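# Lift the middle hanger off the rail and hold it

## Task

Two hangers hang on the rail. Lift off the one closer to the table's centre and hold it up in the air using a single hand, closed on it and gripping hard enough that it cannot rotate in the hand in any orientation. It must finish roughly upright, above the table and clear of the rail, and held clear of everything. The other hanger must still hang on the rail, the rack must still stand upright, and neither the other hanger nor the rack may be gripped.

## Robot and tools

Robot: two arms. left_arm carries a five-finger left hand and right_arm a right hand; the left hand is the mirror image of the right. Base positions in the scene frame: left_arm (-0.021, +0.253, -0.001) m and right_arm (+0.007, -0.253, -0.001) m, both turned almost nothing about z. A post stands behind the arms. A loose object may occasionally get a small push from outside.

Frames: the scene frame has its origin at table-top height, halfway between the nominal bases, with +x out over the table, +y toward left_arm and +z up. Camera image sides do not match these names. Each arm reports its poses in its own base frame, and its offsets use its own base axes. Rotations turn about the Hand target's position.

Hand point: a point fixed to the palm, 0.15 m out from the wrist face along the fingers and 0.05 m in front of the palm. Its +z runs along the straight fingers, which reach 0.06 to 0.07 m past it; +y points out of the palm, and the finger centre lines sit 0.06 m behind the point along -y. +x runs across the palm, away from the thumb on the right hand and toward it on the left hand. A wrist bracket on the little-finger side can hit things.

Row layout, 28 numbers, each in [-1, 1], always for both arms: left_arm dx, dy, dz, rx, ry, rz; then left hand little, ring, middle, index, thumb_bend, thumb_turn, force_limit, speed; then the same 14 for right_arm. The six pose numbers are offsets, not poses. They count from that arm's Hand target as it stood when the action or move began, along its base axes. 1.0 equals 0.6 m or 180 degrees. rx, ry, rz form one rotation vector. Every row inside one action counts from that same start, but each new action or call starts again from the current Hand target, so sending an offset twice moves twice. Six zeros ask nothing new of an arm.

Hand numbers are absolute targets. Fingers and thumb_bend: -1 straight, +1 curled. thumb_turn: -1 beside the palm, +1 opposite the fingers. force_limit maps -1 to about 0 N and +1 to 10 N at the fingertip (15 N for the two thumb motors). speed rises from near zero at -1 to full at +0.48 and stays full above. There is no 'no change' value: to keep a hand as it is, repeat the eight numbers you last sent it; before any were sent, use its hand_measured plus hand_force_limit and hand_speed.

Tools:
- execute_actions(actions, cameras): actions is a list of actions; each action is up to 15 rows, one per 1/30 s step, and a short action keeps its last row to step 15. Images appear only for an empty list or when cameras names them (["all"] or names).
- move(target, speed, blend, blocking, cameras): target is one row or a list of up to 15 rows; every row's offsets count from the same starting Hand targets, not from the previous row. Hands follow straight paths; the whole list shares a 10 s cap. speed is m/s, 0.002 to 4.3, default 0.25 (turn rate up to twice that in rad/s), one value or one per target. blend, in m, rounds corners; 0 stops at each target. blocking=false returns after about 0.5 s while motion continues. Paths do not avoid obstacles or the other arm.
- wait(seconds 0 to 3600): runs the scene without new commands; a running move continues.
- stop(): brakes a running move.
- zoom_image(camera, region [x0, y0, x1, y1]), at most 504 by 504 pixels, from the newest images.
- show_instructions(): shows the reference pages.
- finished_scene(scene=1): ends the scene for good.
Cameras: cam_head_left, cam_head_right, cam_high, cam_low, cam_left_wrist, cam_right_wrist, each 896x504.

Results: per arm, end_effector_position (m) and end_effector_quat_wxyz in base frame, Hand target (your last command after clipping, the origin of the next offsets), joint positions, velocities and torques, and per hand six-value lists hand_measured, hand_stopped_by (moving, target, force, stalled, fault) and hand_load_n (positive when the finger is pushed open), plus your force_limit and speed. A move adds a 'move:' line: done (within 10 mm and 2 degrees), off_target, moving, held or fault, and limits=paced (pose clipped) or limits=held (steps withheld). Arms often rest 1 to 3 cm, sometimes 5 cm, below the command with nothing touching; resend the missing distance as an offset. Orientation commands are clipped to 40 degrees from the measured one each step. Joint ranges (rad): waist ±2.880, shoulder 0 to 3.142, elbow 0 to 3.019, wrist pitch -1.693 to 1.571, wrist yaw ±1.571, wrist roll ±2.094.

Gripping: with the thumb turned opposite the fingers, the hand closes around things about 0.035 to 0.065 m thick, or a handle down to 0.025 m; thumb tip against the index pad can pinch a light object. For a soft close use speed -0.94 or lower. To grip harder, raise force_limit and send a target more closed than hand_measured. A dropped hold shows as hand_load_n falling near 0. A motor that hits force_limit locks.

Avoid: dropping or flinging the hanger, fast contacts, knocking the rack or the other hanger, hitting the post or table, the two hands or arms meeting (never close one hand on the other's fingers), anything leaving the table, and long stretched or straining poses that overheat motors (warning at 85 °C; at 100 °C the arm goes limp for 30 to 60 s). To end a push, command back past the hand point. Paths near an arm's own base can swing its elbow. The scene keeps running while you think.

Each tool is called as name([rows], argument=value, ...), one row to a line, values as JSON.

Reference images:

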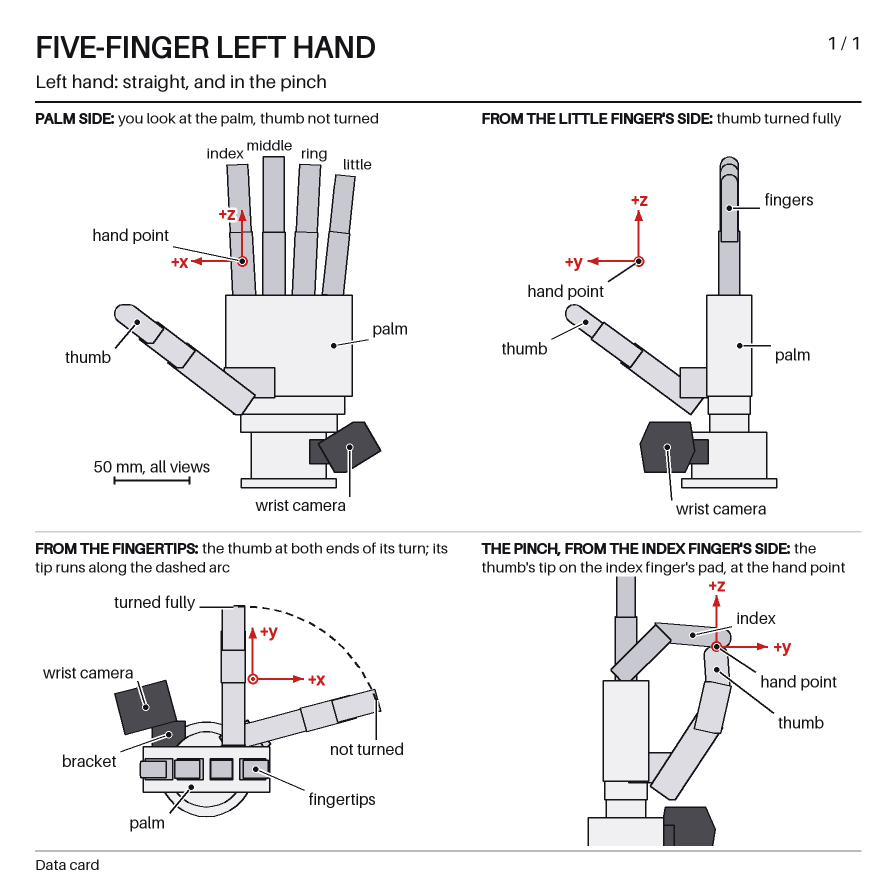

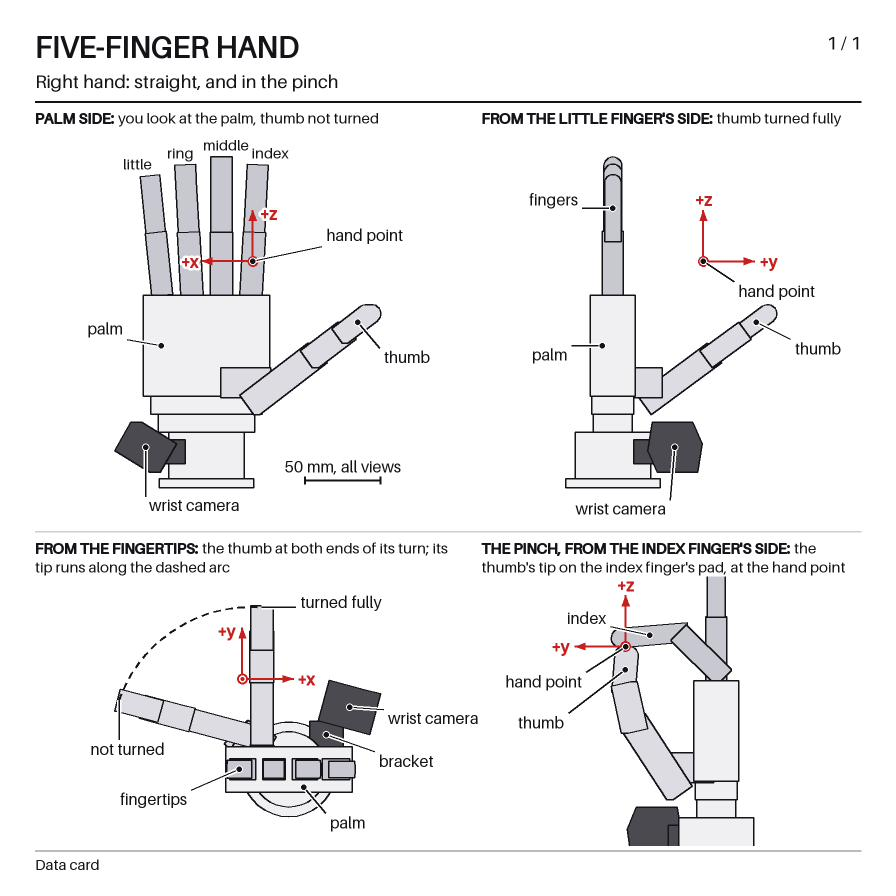

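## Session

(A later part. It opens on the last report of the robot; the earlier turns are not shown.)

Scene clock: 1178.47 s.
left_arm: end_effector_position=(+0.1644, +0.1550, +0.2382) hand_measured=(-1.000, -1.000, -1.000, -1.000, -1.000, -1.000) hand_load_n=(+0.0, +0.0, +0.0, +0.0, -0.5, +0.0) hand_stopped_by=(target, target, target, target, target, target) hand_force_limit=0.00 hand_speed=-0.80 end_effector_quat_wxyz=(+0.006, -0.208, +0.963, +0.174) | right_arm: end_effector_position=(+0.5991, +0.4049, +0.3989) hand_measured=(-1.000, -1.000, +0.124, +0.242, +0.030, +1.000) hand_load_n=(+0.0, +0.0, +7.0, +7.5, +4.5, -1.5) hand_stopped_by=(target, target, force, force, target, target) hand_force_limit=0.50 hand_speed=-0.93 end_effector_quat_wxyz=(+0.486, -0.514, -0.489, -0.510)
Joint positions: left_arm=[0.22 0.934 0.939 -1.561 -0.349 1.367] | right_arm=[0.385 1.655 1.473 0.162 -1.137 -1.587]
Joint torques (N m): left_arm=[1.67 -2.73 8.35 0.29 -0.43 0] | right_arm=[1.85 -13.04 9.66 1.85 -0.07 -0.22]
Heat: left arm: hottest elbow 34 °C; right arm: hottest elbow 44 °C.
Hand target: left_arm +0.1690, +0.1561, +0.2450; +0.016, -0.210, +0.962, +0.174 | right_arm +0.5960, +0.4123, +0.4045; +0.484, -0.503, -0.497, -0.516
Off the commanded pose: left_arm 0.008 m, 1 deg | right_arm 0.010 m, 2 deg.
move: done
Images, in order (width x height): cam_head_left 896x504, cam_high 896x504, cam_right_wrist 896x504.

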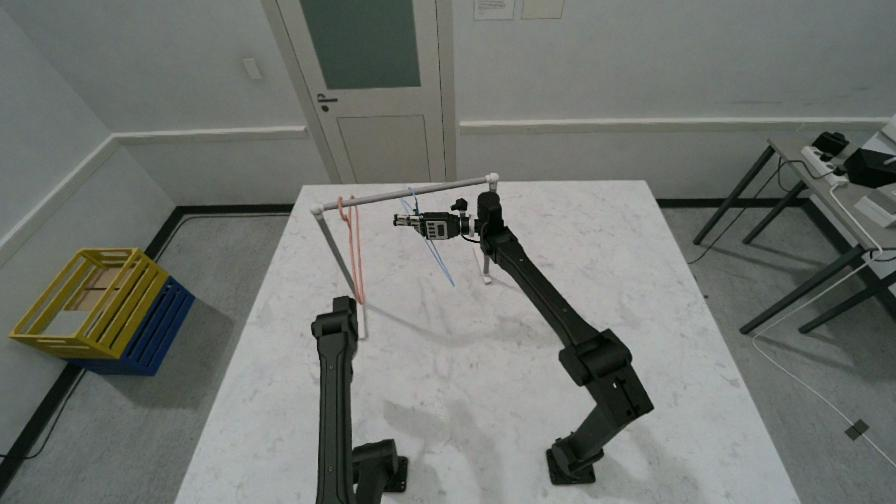

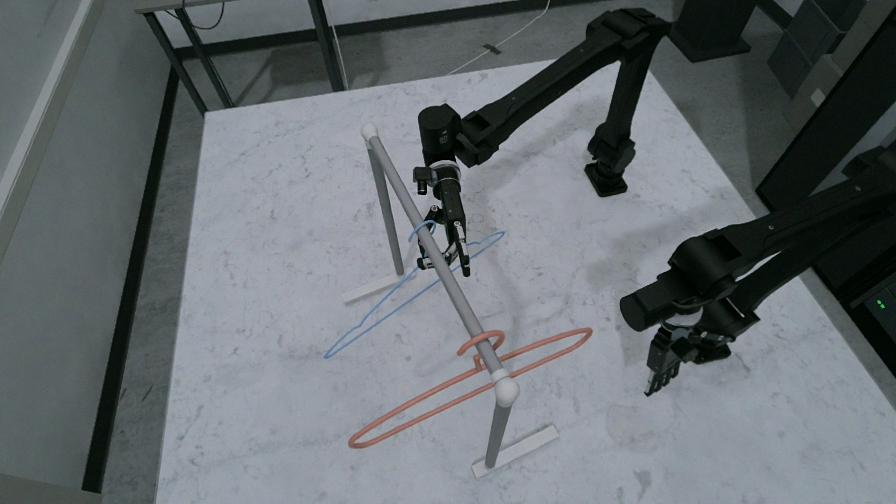

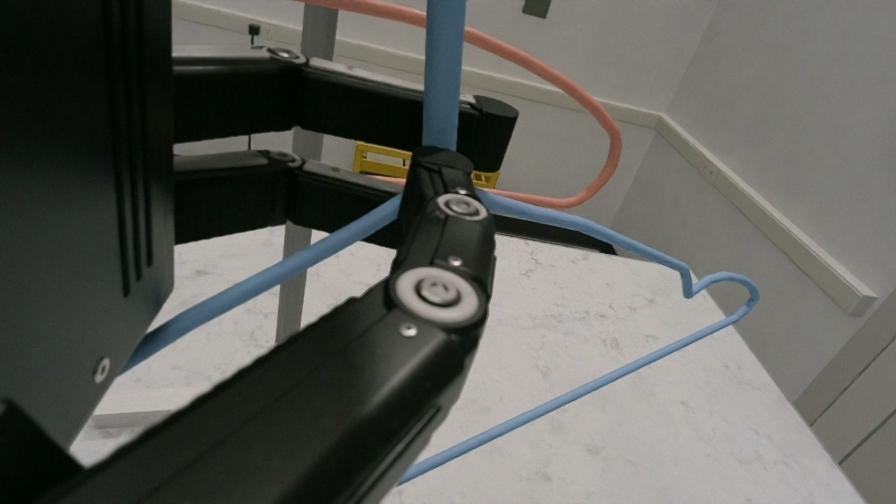

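move(target=[0,0,0,0,0,0,-1,-1,-1,-1,-1,-1,0,-0.8,0,0,0.06,0,0,0,-1,-1,0.5,0.5,0.03,1,0.5,-0.93], speed=0.05, cameras=["cam_right_wrist","cam_head_left","cam_high","cam_low"])

zoom_image(camera="cam_low", region=[450, 130, 560, 230])

zoom_image(camera="cam_high", region=[380, 180, 480, 290])

Scene clock: 1187.20 s.
left_arm: end_effector_position=(+0.1644, +0.1550, +0.2382) hand_measured=(-1.000, -1.000, -1.000, -1.000, -1.000, -1.000) hand_load_n=(+0.0, +0.0, +0.0, +0.0, +0.0, +0.0) hand_stopped_by=(target, target, target, target, target, target) hand_force_limit=0.00 hand_speed=-0.80 end_effector_quat_wxyz=(+0.006, -0.208, +0.963, +0.174) | right_arm: end_effector_position=(+0.5990, +0.4049, +0.3988) hand_measured=(-1.000, -1.000, +0.124, +0.242, +0.030, +1.000) hand_load_n=(+0.0, +0.0, +7.5, +7.0, +4.5, -1.5) hand_stopped_by=(target, target, force, force, target, target) hand_force_limit=0.50 hand_speed=-0.93 end_effector_quat_wxyz=(+0.490, -0.525, -0.485, -0.498)
Joint positions: left_arm=[0.22 0.934 0.939 -1.561 -0.349 1.367] | right_arm=[0.385 1.655 1.492 0.109 -1.137 -1.589]
Joint torques (N m): left_arm=[1.2 -2.84 8.31 0.28 -0.43 -0.01] | right_arm=[1.85 -14.56 14.04 0.75 -0.11 -0.17]
Heat: left arm: hottest elbow 34 °C; right arm: hottest elbow 43 °C.
Hand target: left_arm +0.1690, +0.1561, +0.2450; +0.016, -0.210, +0.962, +0.174 | right_arm +0.5960, +0.4123, +0.4406; +0.484, -0.503, -0.497, -0.516
Off the commanded pose: left_arm 0.008 m, 1 deg | right_arm 0.042 m, 4 deg.
move: off_target (right_arm)
Images, in order (width x height): cam_head_left 896x504, cam_high 896x504, cam_low 896x504, cam_right_wrist 896x504.

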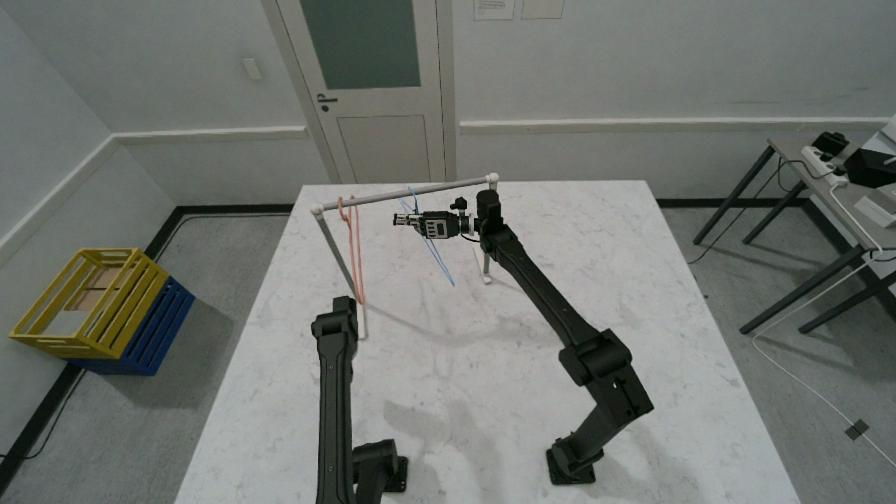

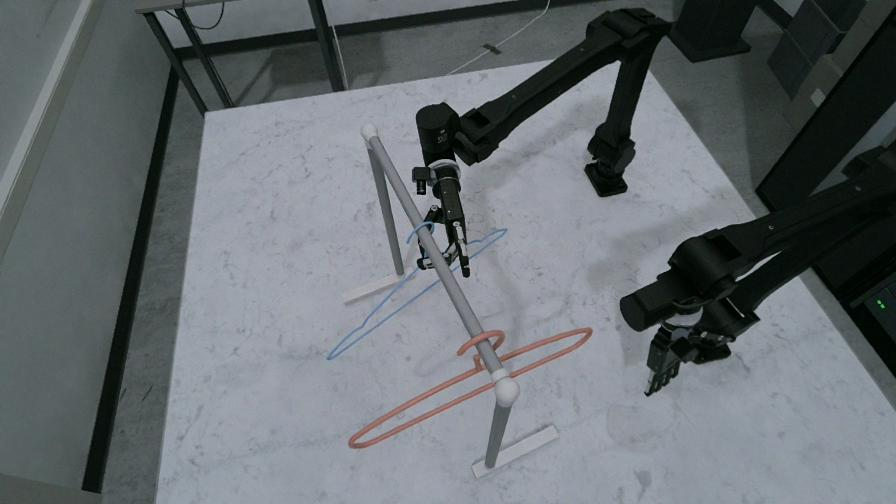

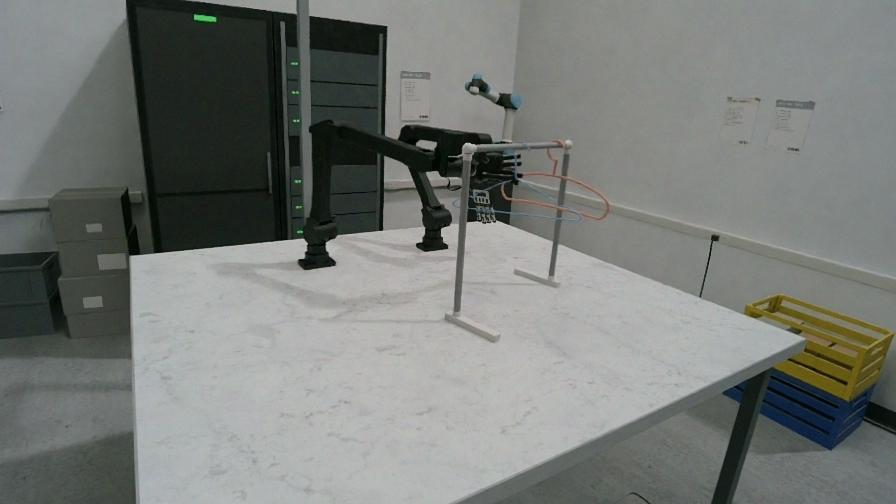

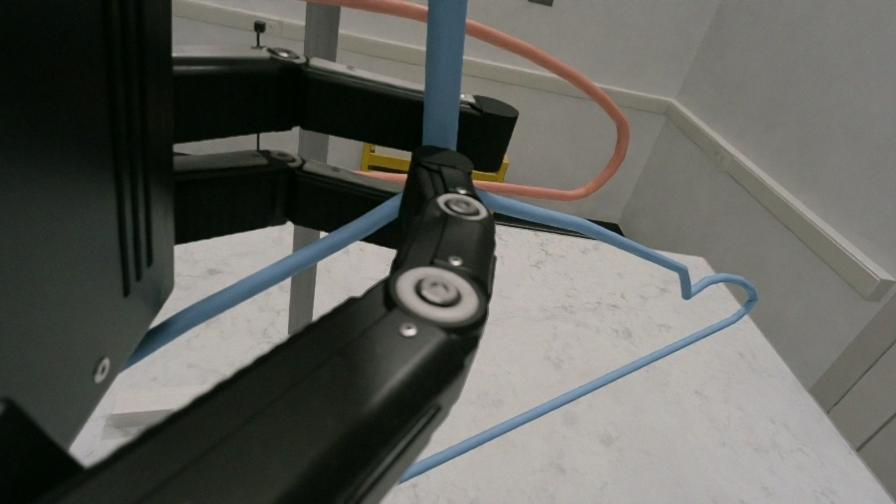

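Scaled by 4.582 from the camera's image (finer frame: 1280x720).

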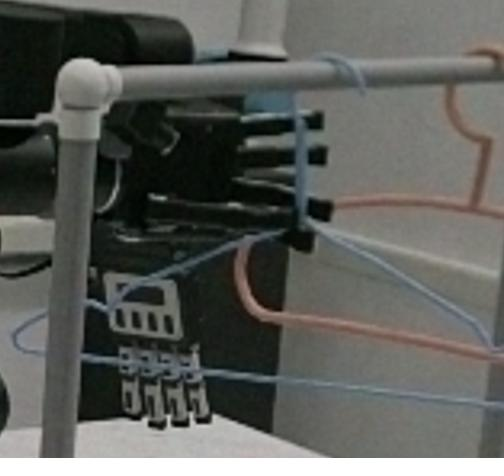

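Scaled by 4.582 from the camera's image (finer frame: 1280x720).

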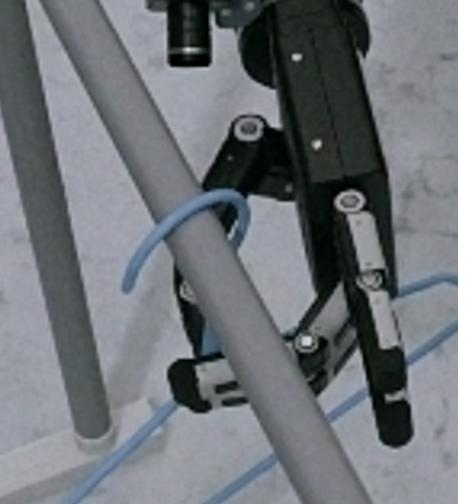

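move(target=[0,0,0,0,0,0,-1,-1,-1,-1,-1,-1,0,-0.8,0,0,0.03,0,0,0,-1,-1,0.5,0.5,0.03,1,0.5,-0.93], speed=0.04, cameras=["cam_right_wrist","cam_head_left","cam_high","cam_low"])

zoom_image(camera="cam_low", region=[450, 130, 560, 230])

zoom_image(camera="cam_high", region=[380, 180, 480, 290])

Scene clock: 1193.43 s.
left_arm: end_effector_position=(+0.1644, +0.1550, +0.2382) hand_measured=(-1.000, -1.000, -1.000, -1.000, -1.000, -1.000) hand_load_n=(+0.0, +0.0, +0.0, +0.0, +0.0, +0.0) hand_stopped_by=(target, target, target, target, target, target) hand_force_limit=0.00 hand_speed=-0.80 end_effector_quat_wxyz=(+0.006, -0.208, +0.963, +0.174) | right_arm: end_effector_position=(+0.6011, +0.4057, +0.4148) hand_measured=(-1.000, -1.000, +0.124, +0.242, +0.030, +1.000) hand_load_n=(+0.0, +0.0, +7.0, +7.0, +5.0, -1.5) hand_stopped_by=(target, target, force, force, target, target) hand_force_limit=0.50 hand_speed=-0.93 end_effector_quat_wxyz=(+0.491, -0.526, -0.485, -0.497)
Joint positions: left_arm=[0.22 0.934 0.939 -1.561 -0.349 1.367] | right_arm=[0.385 1.655 1.536 0.062 -1.137 -1.589]
Joint torques (N m): left_arm=[1.49 -2.49 8.35 0.27 -0.44 -0.02] | right_arm=[1.85 -14.97 14 0.84 -0.12 -0.17]
Heat: left arm: hottest elbow 34 °C; right arm: hottest elbow 45 °C.
Hand target: left_arm +0.1690, +0.1561, +0.2450; +0.016, -0.210, +0.962, +0.174 | right_arm +0.5960, +0.4123, +0.4587; +0.484, -0.502, -0.497, -0.516
Off the commanded pose: left_arm 0.008 m, 1 deg | right_arm 0.045 m, 4 deg.
move: off_target (right_arm)
Images, in order (width x height): cam_head_left 896x504, cam_high 896x504, cam_low 896x504, cam_right_wrist 896x504.

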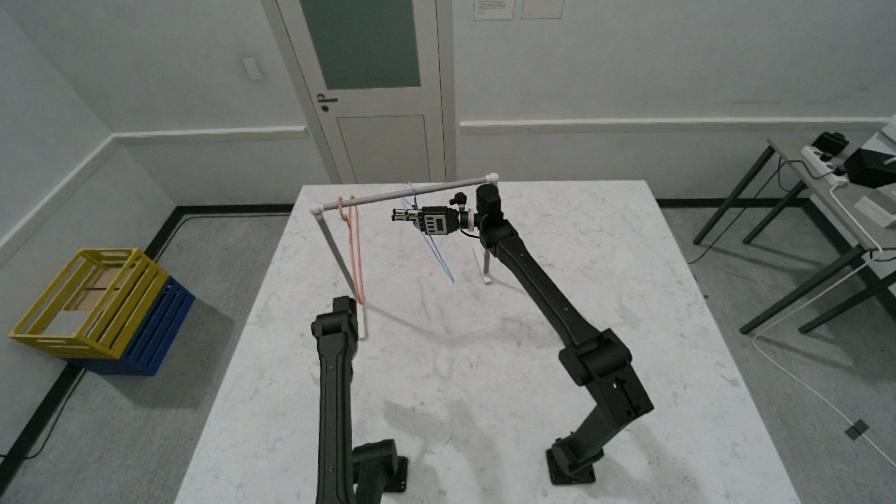

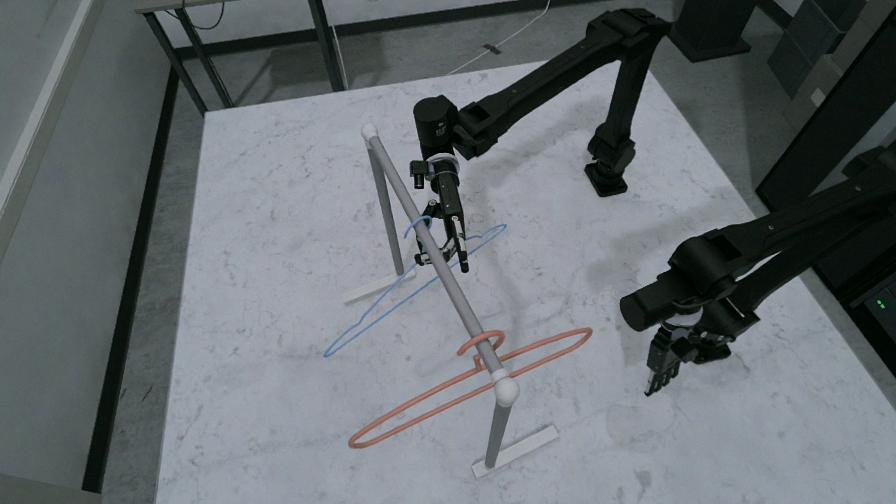

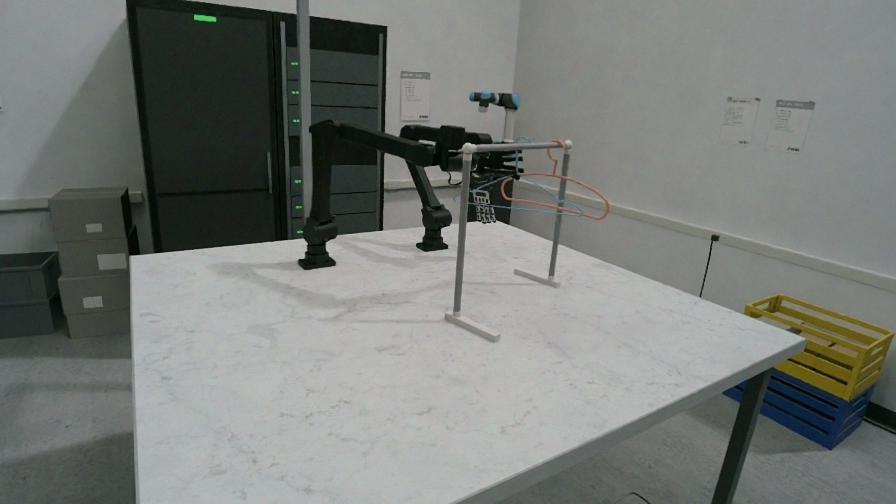

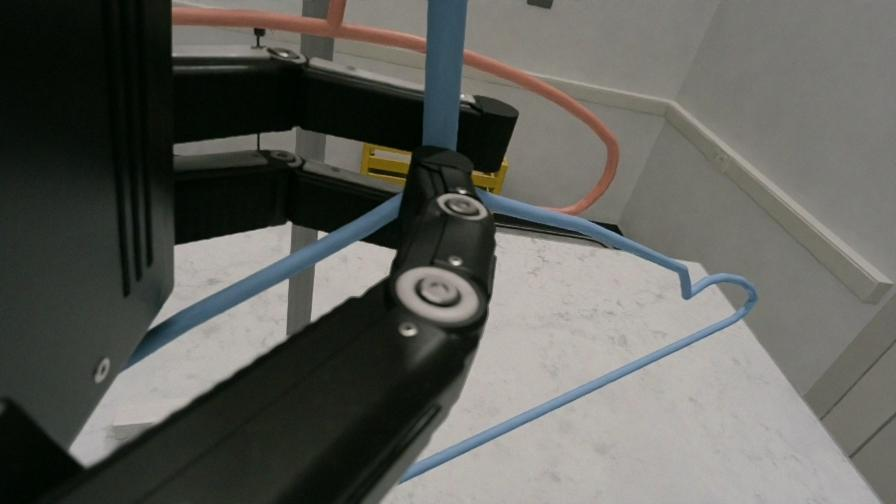

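Scaled by 4.582 from the camera's image (finer frame: 1280x720).

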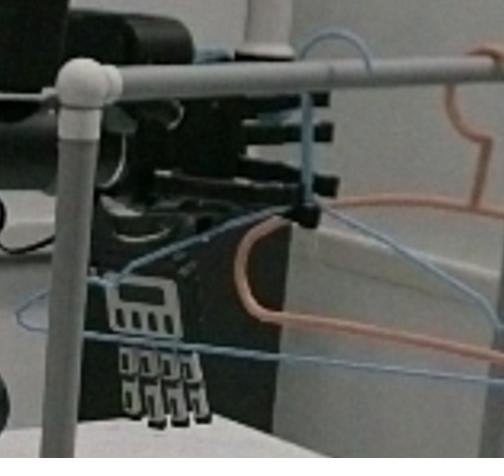

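Scaled by 4.582 from the camera's image (finer frame: 1280x720).

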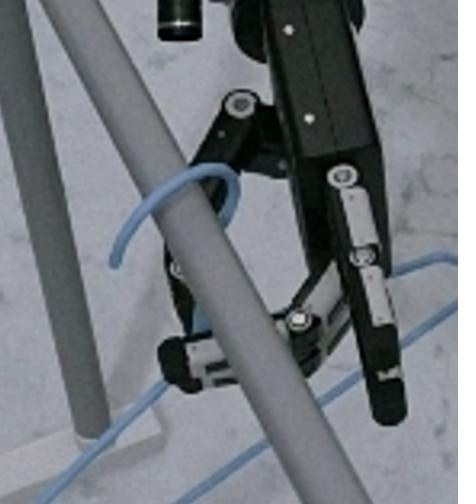

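move(target=[0,0,0,0,0,0,-1,-1,-1,-1,-1,-1,0,-0.8,-0.005,0,0.0417,0,0,0,-1,-1,0.5,0.5,0.03,1,0.5,-0.93], speed=0.04, cameras=["cam_right_wrist","cam_head_left","cam_high","cam_low"])

zoom_image(camera="cam_low", region=[450, 120, 560, 220])

zoom_image(camera="cam_high", region=[380, 170, 480, 280])

zoom_image(camera="cam_head_left", region=[380, 160, 500, 300])

Scene clock: 1217.10 s.
left_arm: end_effector_position=(+0.1644, +0.1550, +0.2382) hand_measured=(-1.000, -1.000, -1.000, -1.000, -1.000, -1.000) hand_load_n=(+0.0, +0.0, +0.0, +0.0, -0.5, +0.0) hand_stopped_by=(target, target, target, target, target, target) hand_force_limit=0.00 hand_speed=-0.80 end_effector_quat_wxyz=(+0.006, -0.208, +0.963, +0.174) | right_arm: end_effector_position=(+0.6001, +0.4062, +0.4220) hand_measured=(-1.000, -1.000, +0.124, +0.242, +0.030, +1.000) hand_load_n=(+0.0, +0.0, +7.0, +7.0, +4.5, -1.5) hand_stopped_by=(target, target, force, force, target, target) hand_force_limit=0.50 hand_speed=-0.93 end_effector_quat_wxyz=(-0.495, +0.536, +0.481, +0.487)
Joint positions: left_arm=[0.22 0.934 0.939 -1.561 -0.349 1.367] | right_arm=[0.386 1.653 1.57 -0.004 -1.137 -1.587]
Joint torques (N m): left_arm=[1.44 -3.02 8.38 0.38 -0.42 0] | right_arm=[1.9 -15.97 15.17 0.95 -0.08 -0.17]
Heat: left arm: hottest elbow 34 °C; right arm: hottest elbow 48 °C.
Hand target: left_arm +0.1690, +0.1561, +0.2450; +0.016, -0.210, +0.962, +0.174 | right_arm +0.5929, +0.4123, +0.4838; -0.484, +0.502, +0.497, +0.516
Off the commanded pose: left_arm 0.008 m, 1 deg | right_arm 0.062 m, 6 deg.
move: off_target (right_arm)
Images, in order (width x height): cam_head_left 896x504, cam_high 896x504, cam_low 896x504, cam_right_wrist 896x504.

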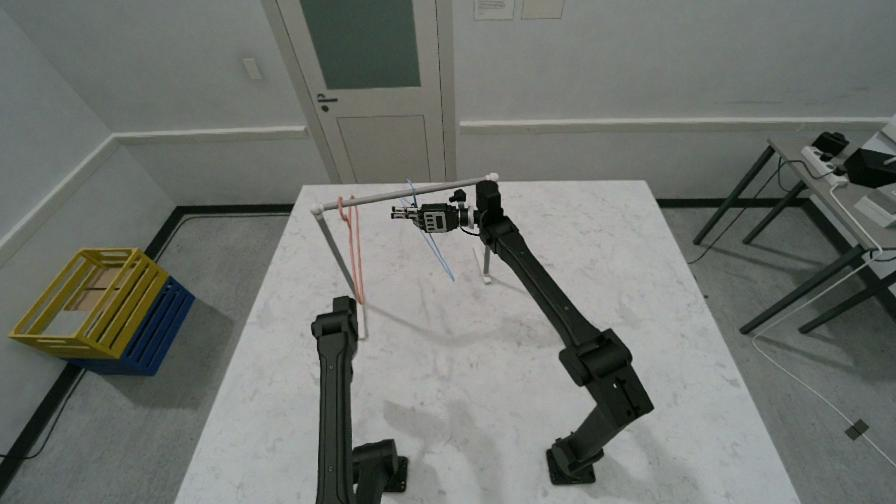

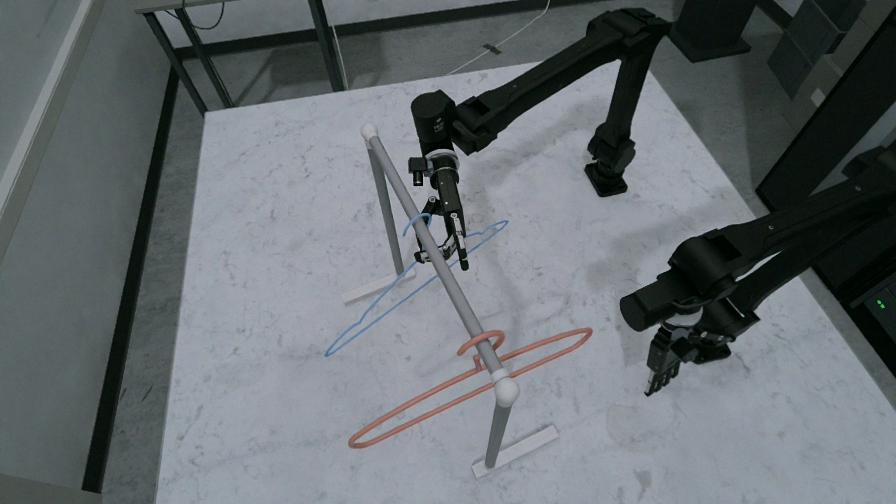

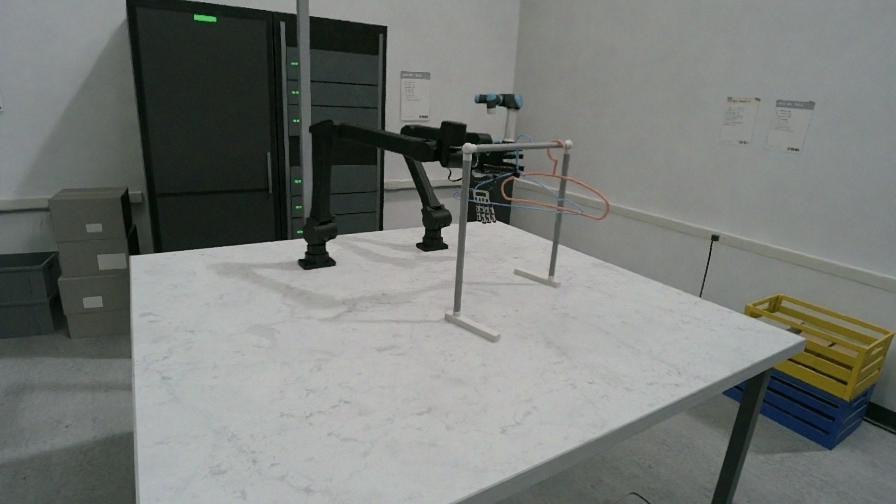

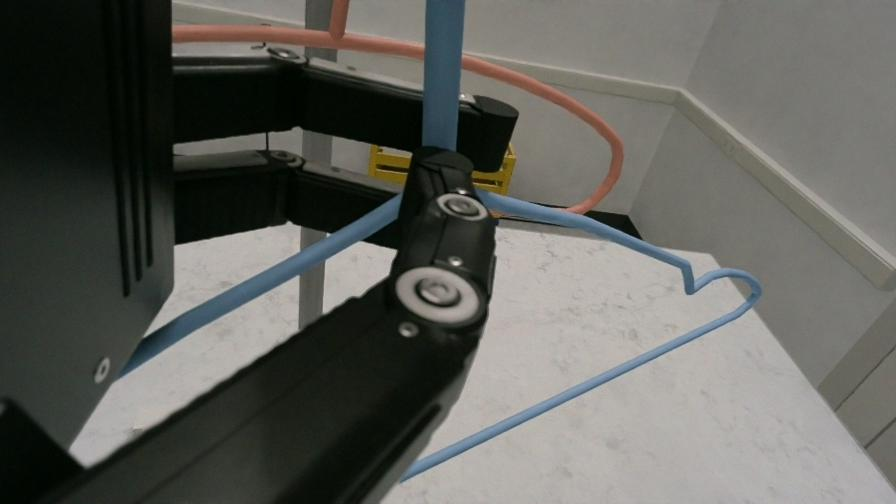

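Scaled by 4.582 from the camera's image (finer frame: 1280x720).

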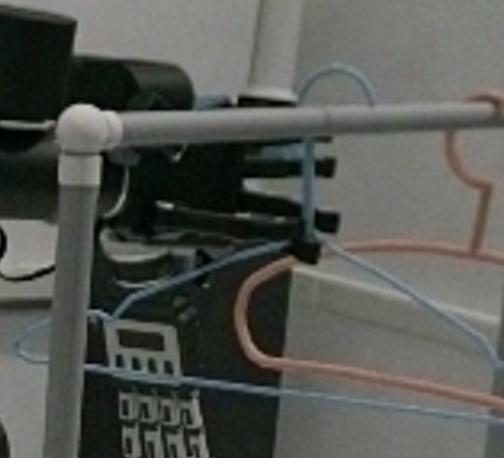

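Scaled by 4.582 from the camera's image (finer frame: 1280x720).

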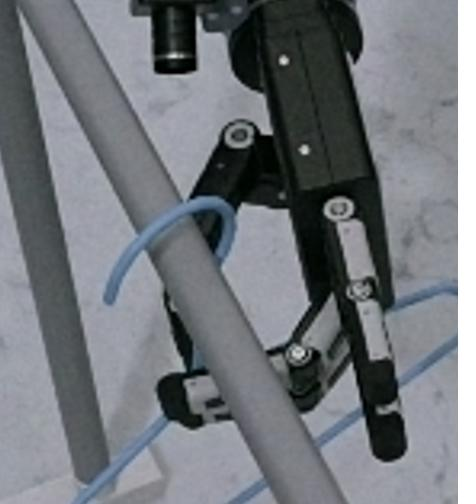

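Scaled by 3.600 from the camera's image (finer frame: 1280x720).

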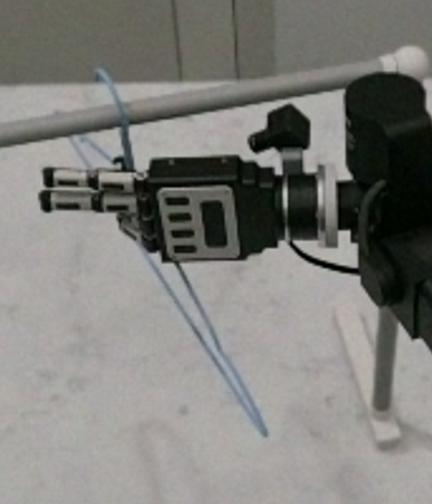

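move(target=[0,0,0,0,0,0,-1,-1,-1,-1,-1,-1,0,-0.8,-0.02,0,0.035,0,0,0,-1,-1,0.5,0.5,0.03,1,0.5,-0.93], speed=0.04, cameras=["cam_head_left","cam_high","cam_low"])

zoom_image(camera="cam_low", region=[450, 120, 560, 220])

zoom_image(camera="cam_high", region=[380, 170, 480, 280])

zoom_image(camera="cam_head_left", region=[380, 160, 500, 300])

Scene clock: 1243.57 s.
left_arm: end_effector_position=(+0.1644, +0.1550, +0.2382) hand_measured=(-1.000, -1.000, -1.000, -1.000, -1.000, -1.000) hand_load_n=(+0.0, +0.0, +0.0, +0.0, +0.0, +0.0) hand_stopped_by=(target, target, target, target, target, target) hand_force_limit=0.00 hand_speed=-0.80 end_effector_quat_wxyz=(+0.006, -0.208, +0.963, +0.174) | right_arm: end_effector_position=(+0.5863, +0.4059, +0.4675) hand_measured=(-1.000, -1.000, +0.124, +0.242, +0.030, +1.000) hand_load_n=(+0.0, +0.0, +7.0, +7.0, +4.5, -1.5) hand_stopped_by=(target, target, force, force, target, target) hand_force_limit=0.50 hand_speed=-0.93 end_effector_quat_wxyz=(+0.491, -0.525, -0.485, -0.499)
Joint positions: left_arm=[0.22 0.934 0.939 -1.561 -0.349 1.367] | right_arm=[0.395 1.611 1.616 -0.052 -1.128 -1.583]
Joint torques (N m): left_arm=[1.2 -2.73 8.35 0.25 -0.42 0.01] | right_arm=[2.02 -14.21 13.82 0.83 -0.07 -0.24]
Motor temperatures (°C): left_arm=[23 23 34 19 22 20] | right_arm=[20 27 52 24 20 21]
Heat: left arm: hottest elbow 34 °C; right arm: hottest elbow 52 °C.
Hand target: left_arm +0.1690, +0.1561, +0.2450; +0.016, -0.210, +0.962, +0.174 | right_arm +0.5810, +0.4123, +0.5046; +0.484, -0.503, -0.497, -0.516
Off the commanded pose: left_arm 0.008 m, 1 deg | right_arm 0.038 m, 4 deg.
move: off_target (right_arm)

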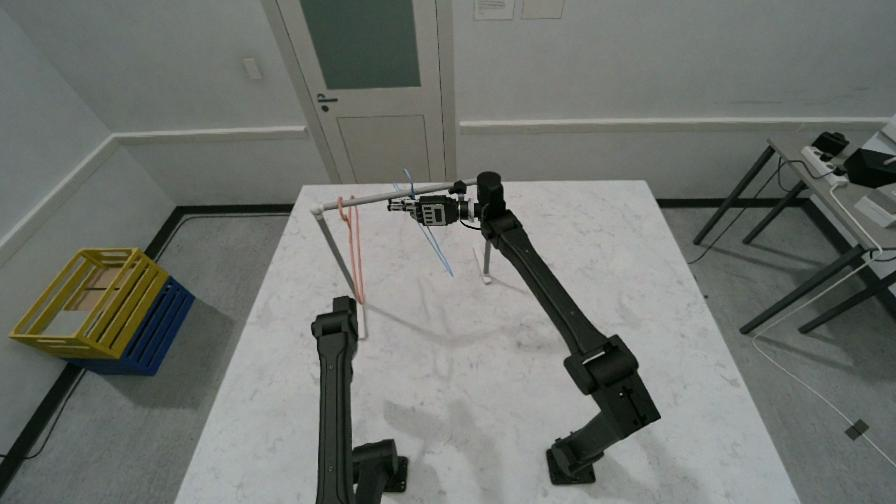

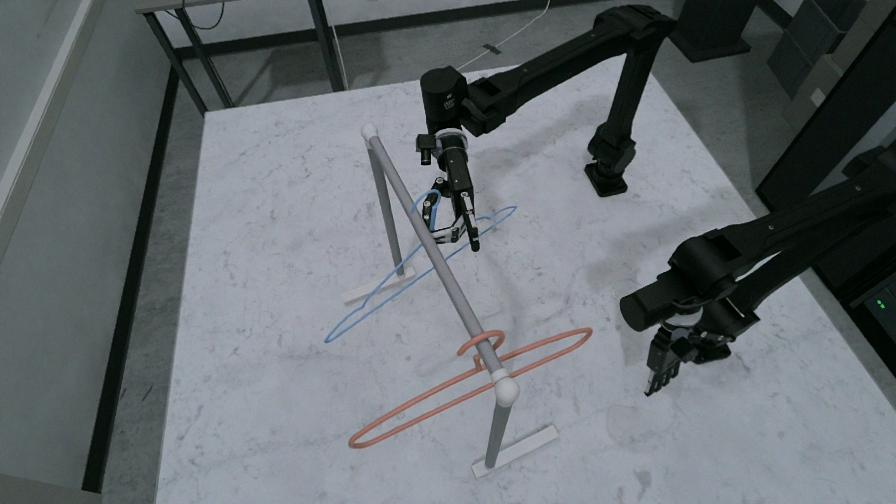

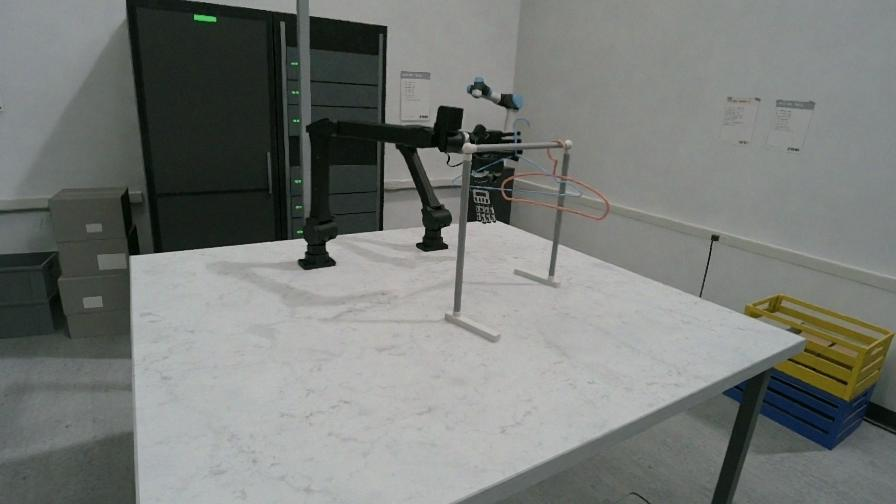

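Scaled by 4.582 from the camera's image (finer frame: 1280x720).

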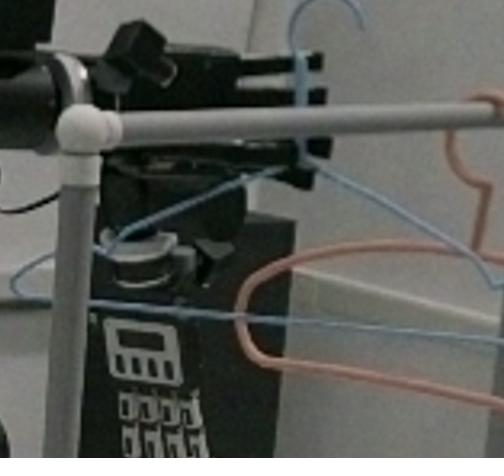

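Scaled by 4.582 from the camera's image (finer frame: 1280x720).

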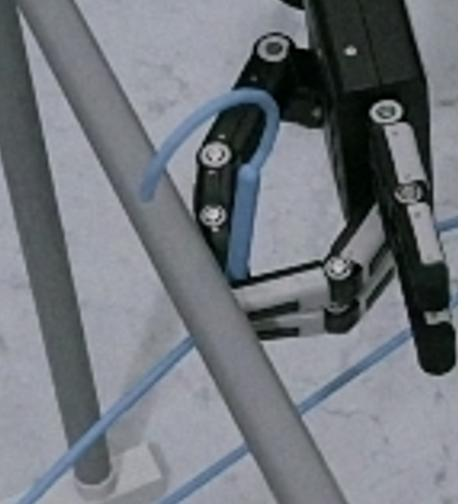

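Scaled by 3.600 from the camera's image (finer frame: 1280x720).

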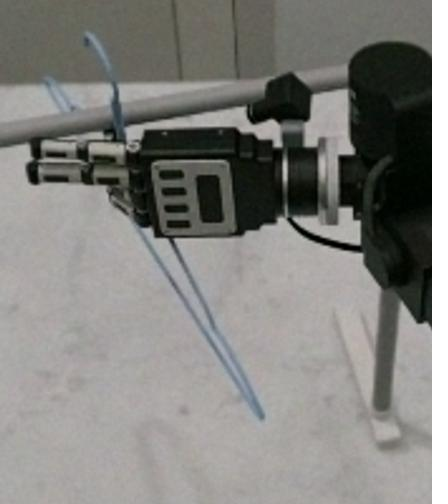

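move([
  [0,0,0,0,0,0,-1,-1,-1,-1,-1,-1,0,-0.8,-0.25,-0.007,0.0,0,0,0,-1,-1,0.5,0.5,0.03,1,0.5,-0.93],
  [0,0,0,0,0,0,-1,-1,-1,-1,-1,-1,0,-0.8,-0.4567,-0.2745,-0.02,0,0,0,-1,-1,0.5,0.5,0.03,1,0.5,-0.93],
], speed=0.08, blend=[0.04,0], cameras=["all"])

Scene clock: 1276.60 s.
left_arm: end_effector_position=(+0.1644, +0.1550, +0.2382) hand_measured=(-1.000, -1.000, -1.000, -1.000, -1.000, -1.000) hand_load_n=(+0.0, +0.0, +0.0, +0.0, +0.0, -0.5) hand_stopped_by=(target, target, target, target, target, target) hand_force_limit=0.00 hand_speed=-0.80 end_effector_quat_wxyz=(+0.006, -0.208, +0.963, +0.174) | right_arm: end_effector_position=(+0.3069, +0.2510, +0.4909) hand_measured=(-1.000, -1.000, +0.124, +0.242, +0.030, +1.000) hand_load_n=(+0.0, +0.0, +7.5, +7.0, +4.5, -2.0) hand_stopped_by=(target, target, force, force, target, target) hand_force_limit=0.50 hand_speed=-0.93 end_effector_quat_wxyz=(+0.487, -0.502, -0.497, -0.514)
Joint positions: left_arm=[0.22 0.934 0.939 -1.561 -0.349 1.367] | right_arm=[0.242 0.774 0.973 -0.19 -1.298 -1.584]
Joint torques (N m): left_arm=[1.32 -2.61 8.27 0.31 -0.43 -0.02] | right_arm=[0.26 -1.32 9.5 0.62 -0.18 -0.22]
Heat: left arm: hottest elbow 34 °C; right arm: hottest elbow 54 °C.
Hand target: left_arm +0.1690, +0.1561, +0.2450; +0.016, -0.210, +0.962, +0.174 | right_arm +0.3070, +0.2477, +0.4924; +0.484, -0.503, -0.497, -0.516
Off the commanded pose: left_arm 0.008 m, 1 deg | right_arm 0.004 m, 0 deg.
move: done

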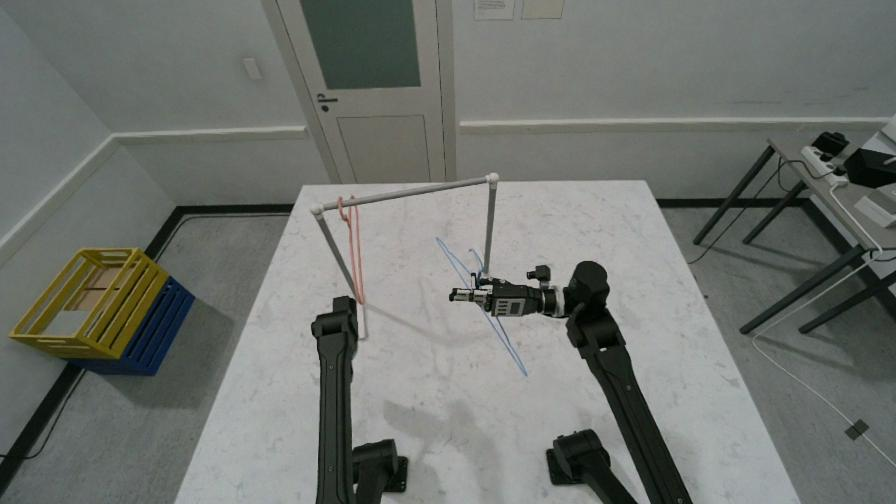

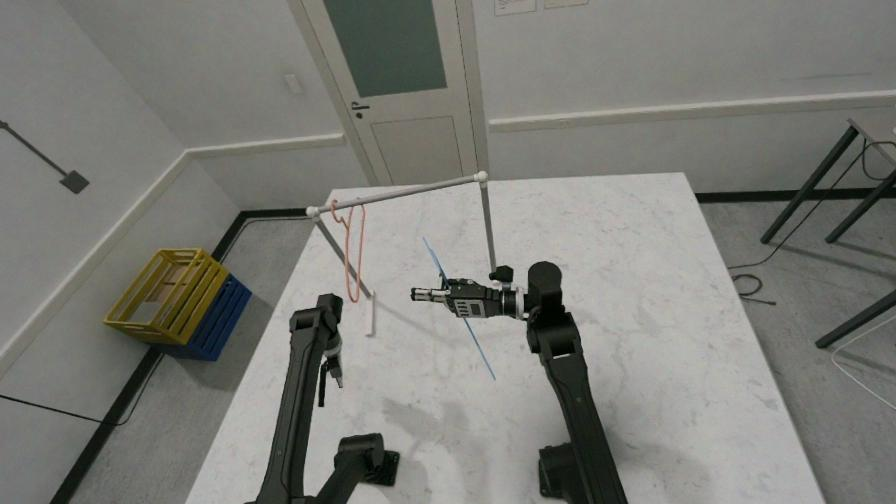

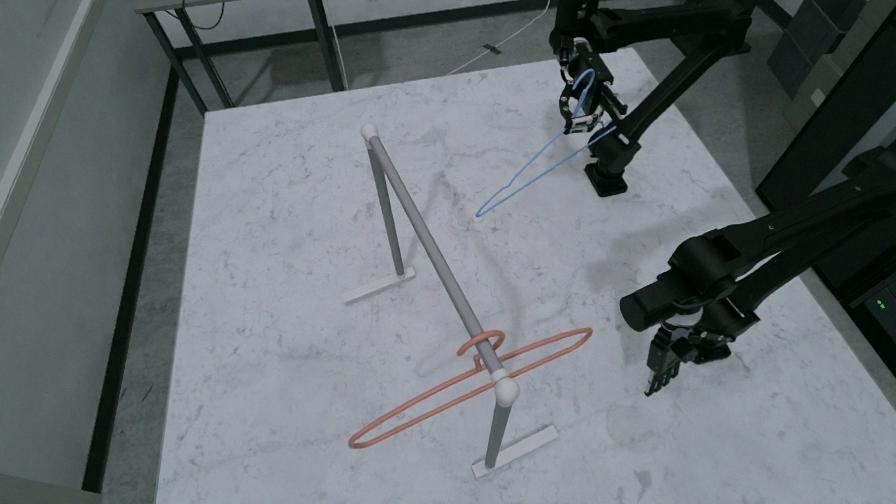

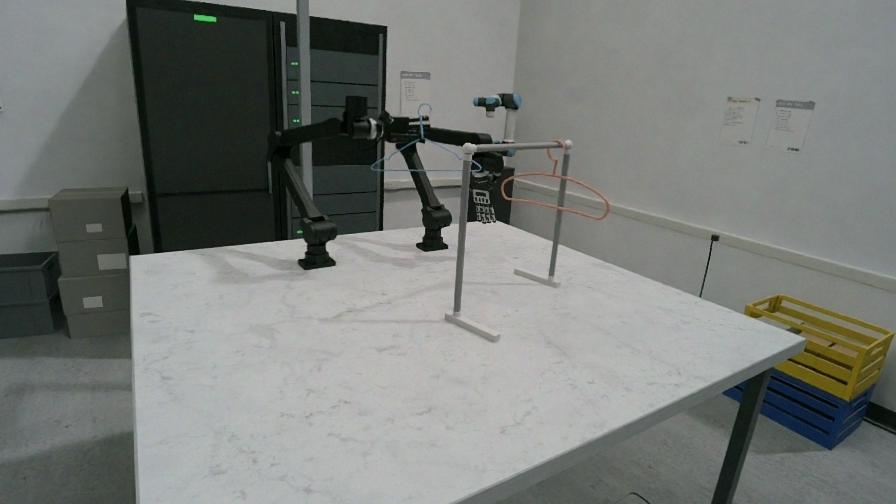

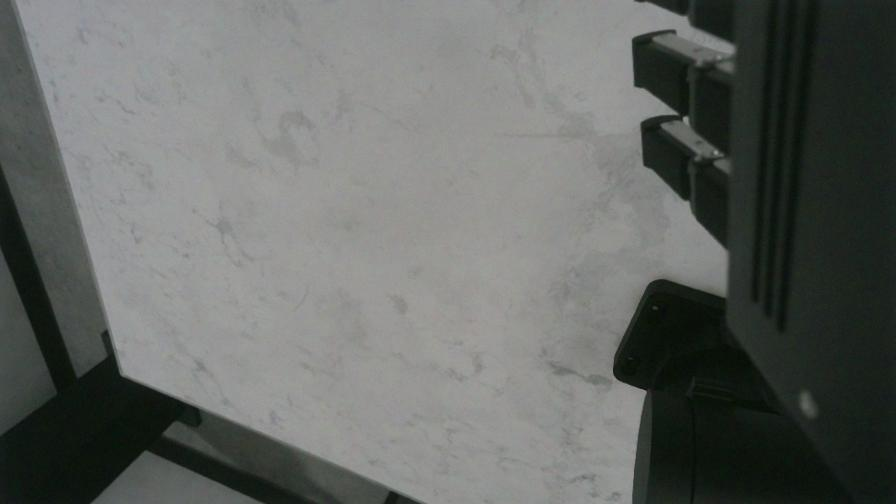

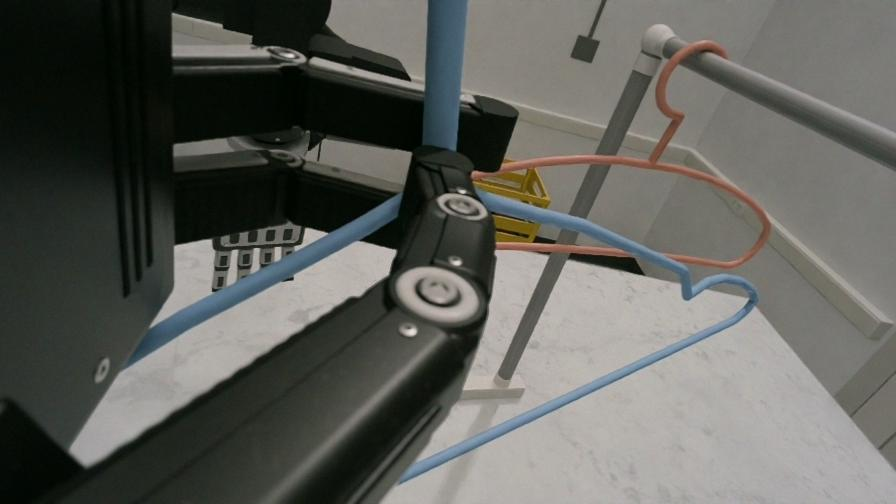

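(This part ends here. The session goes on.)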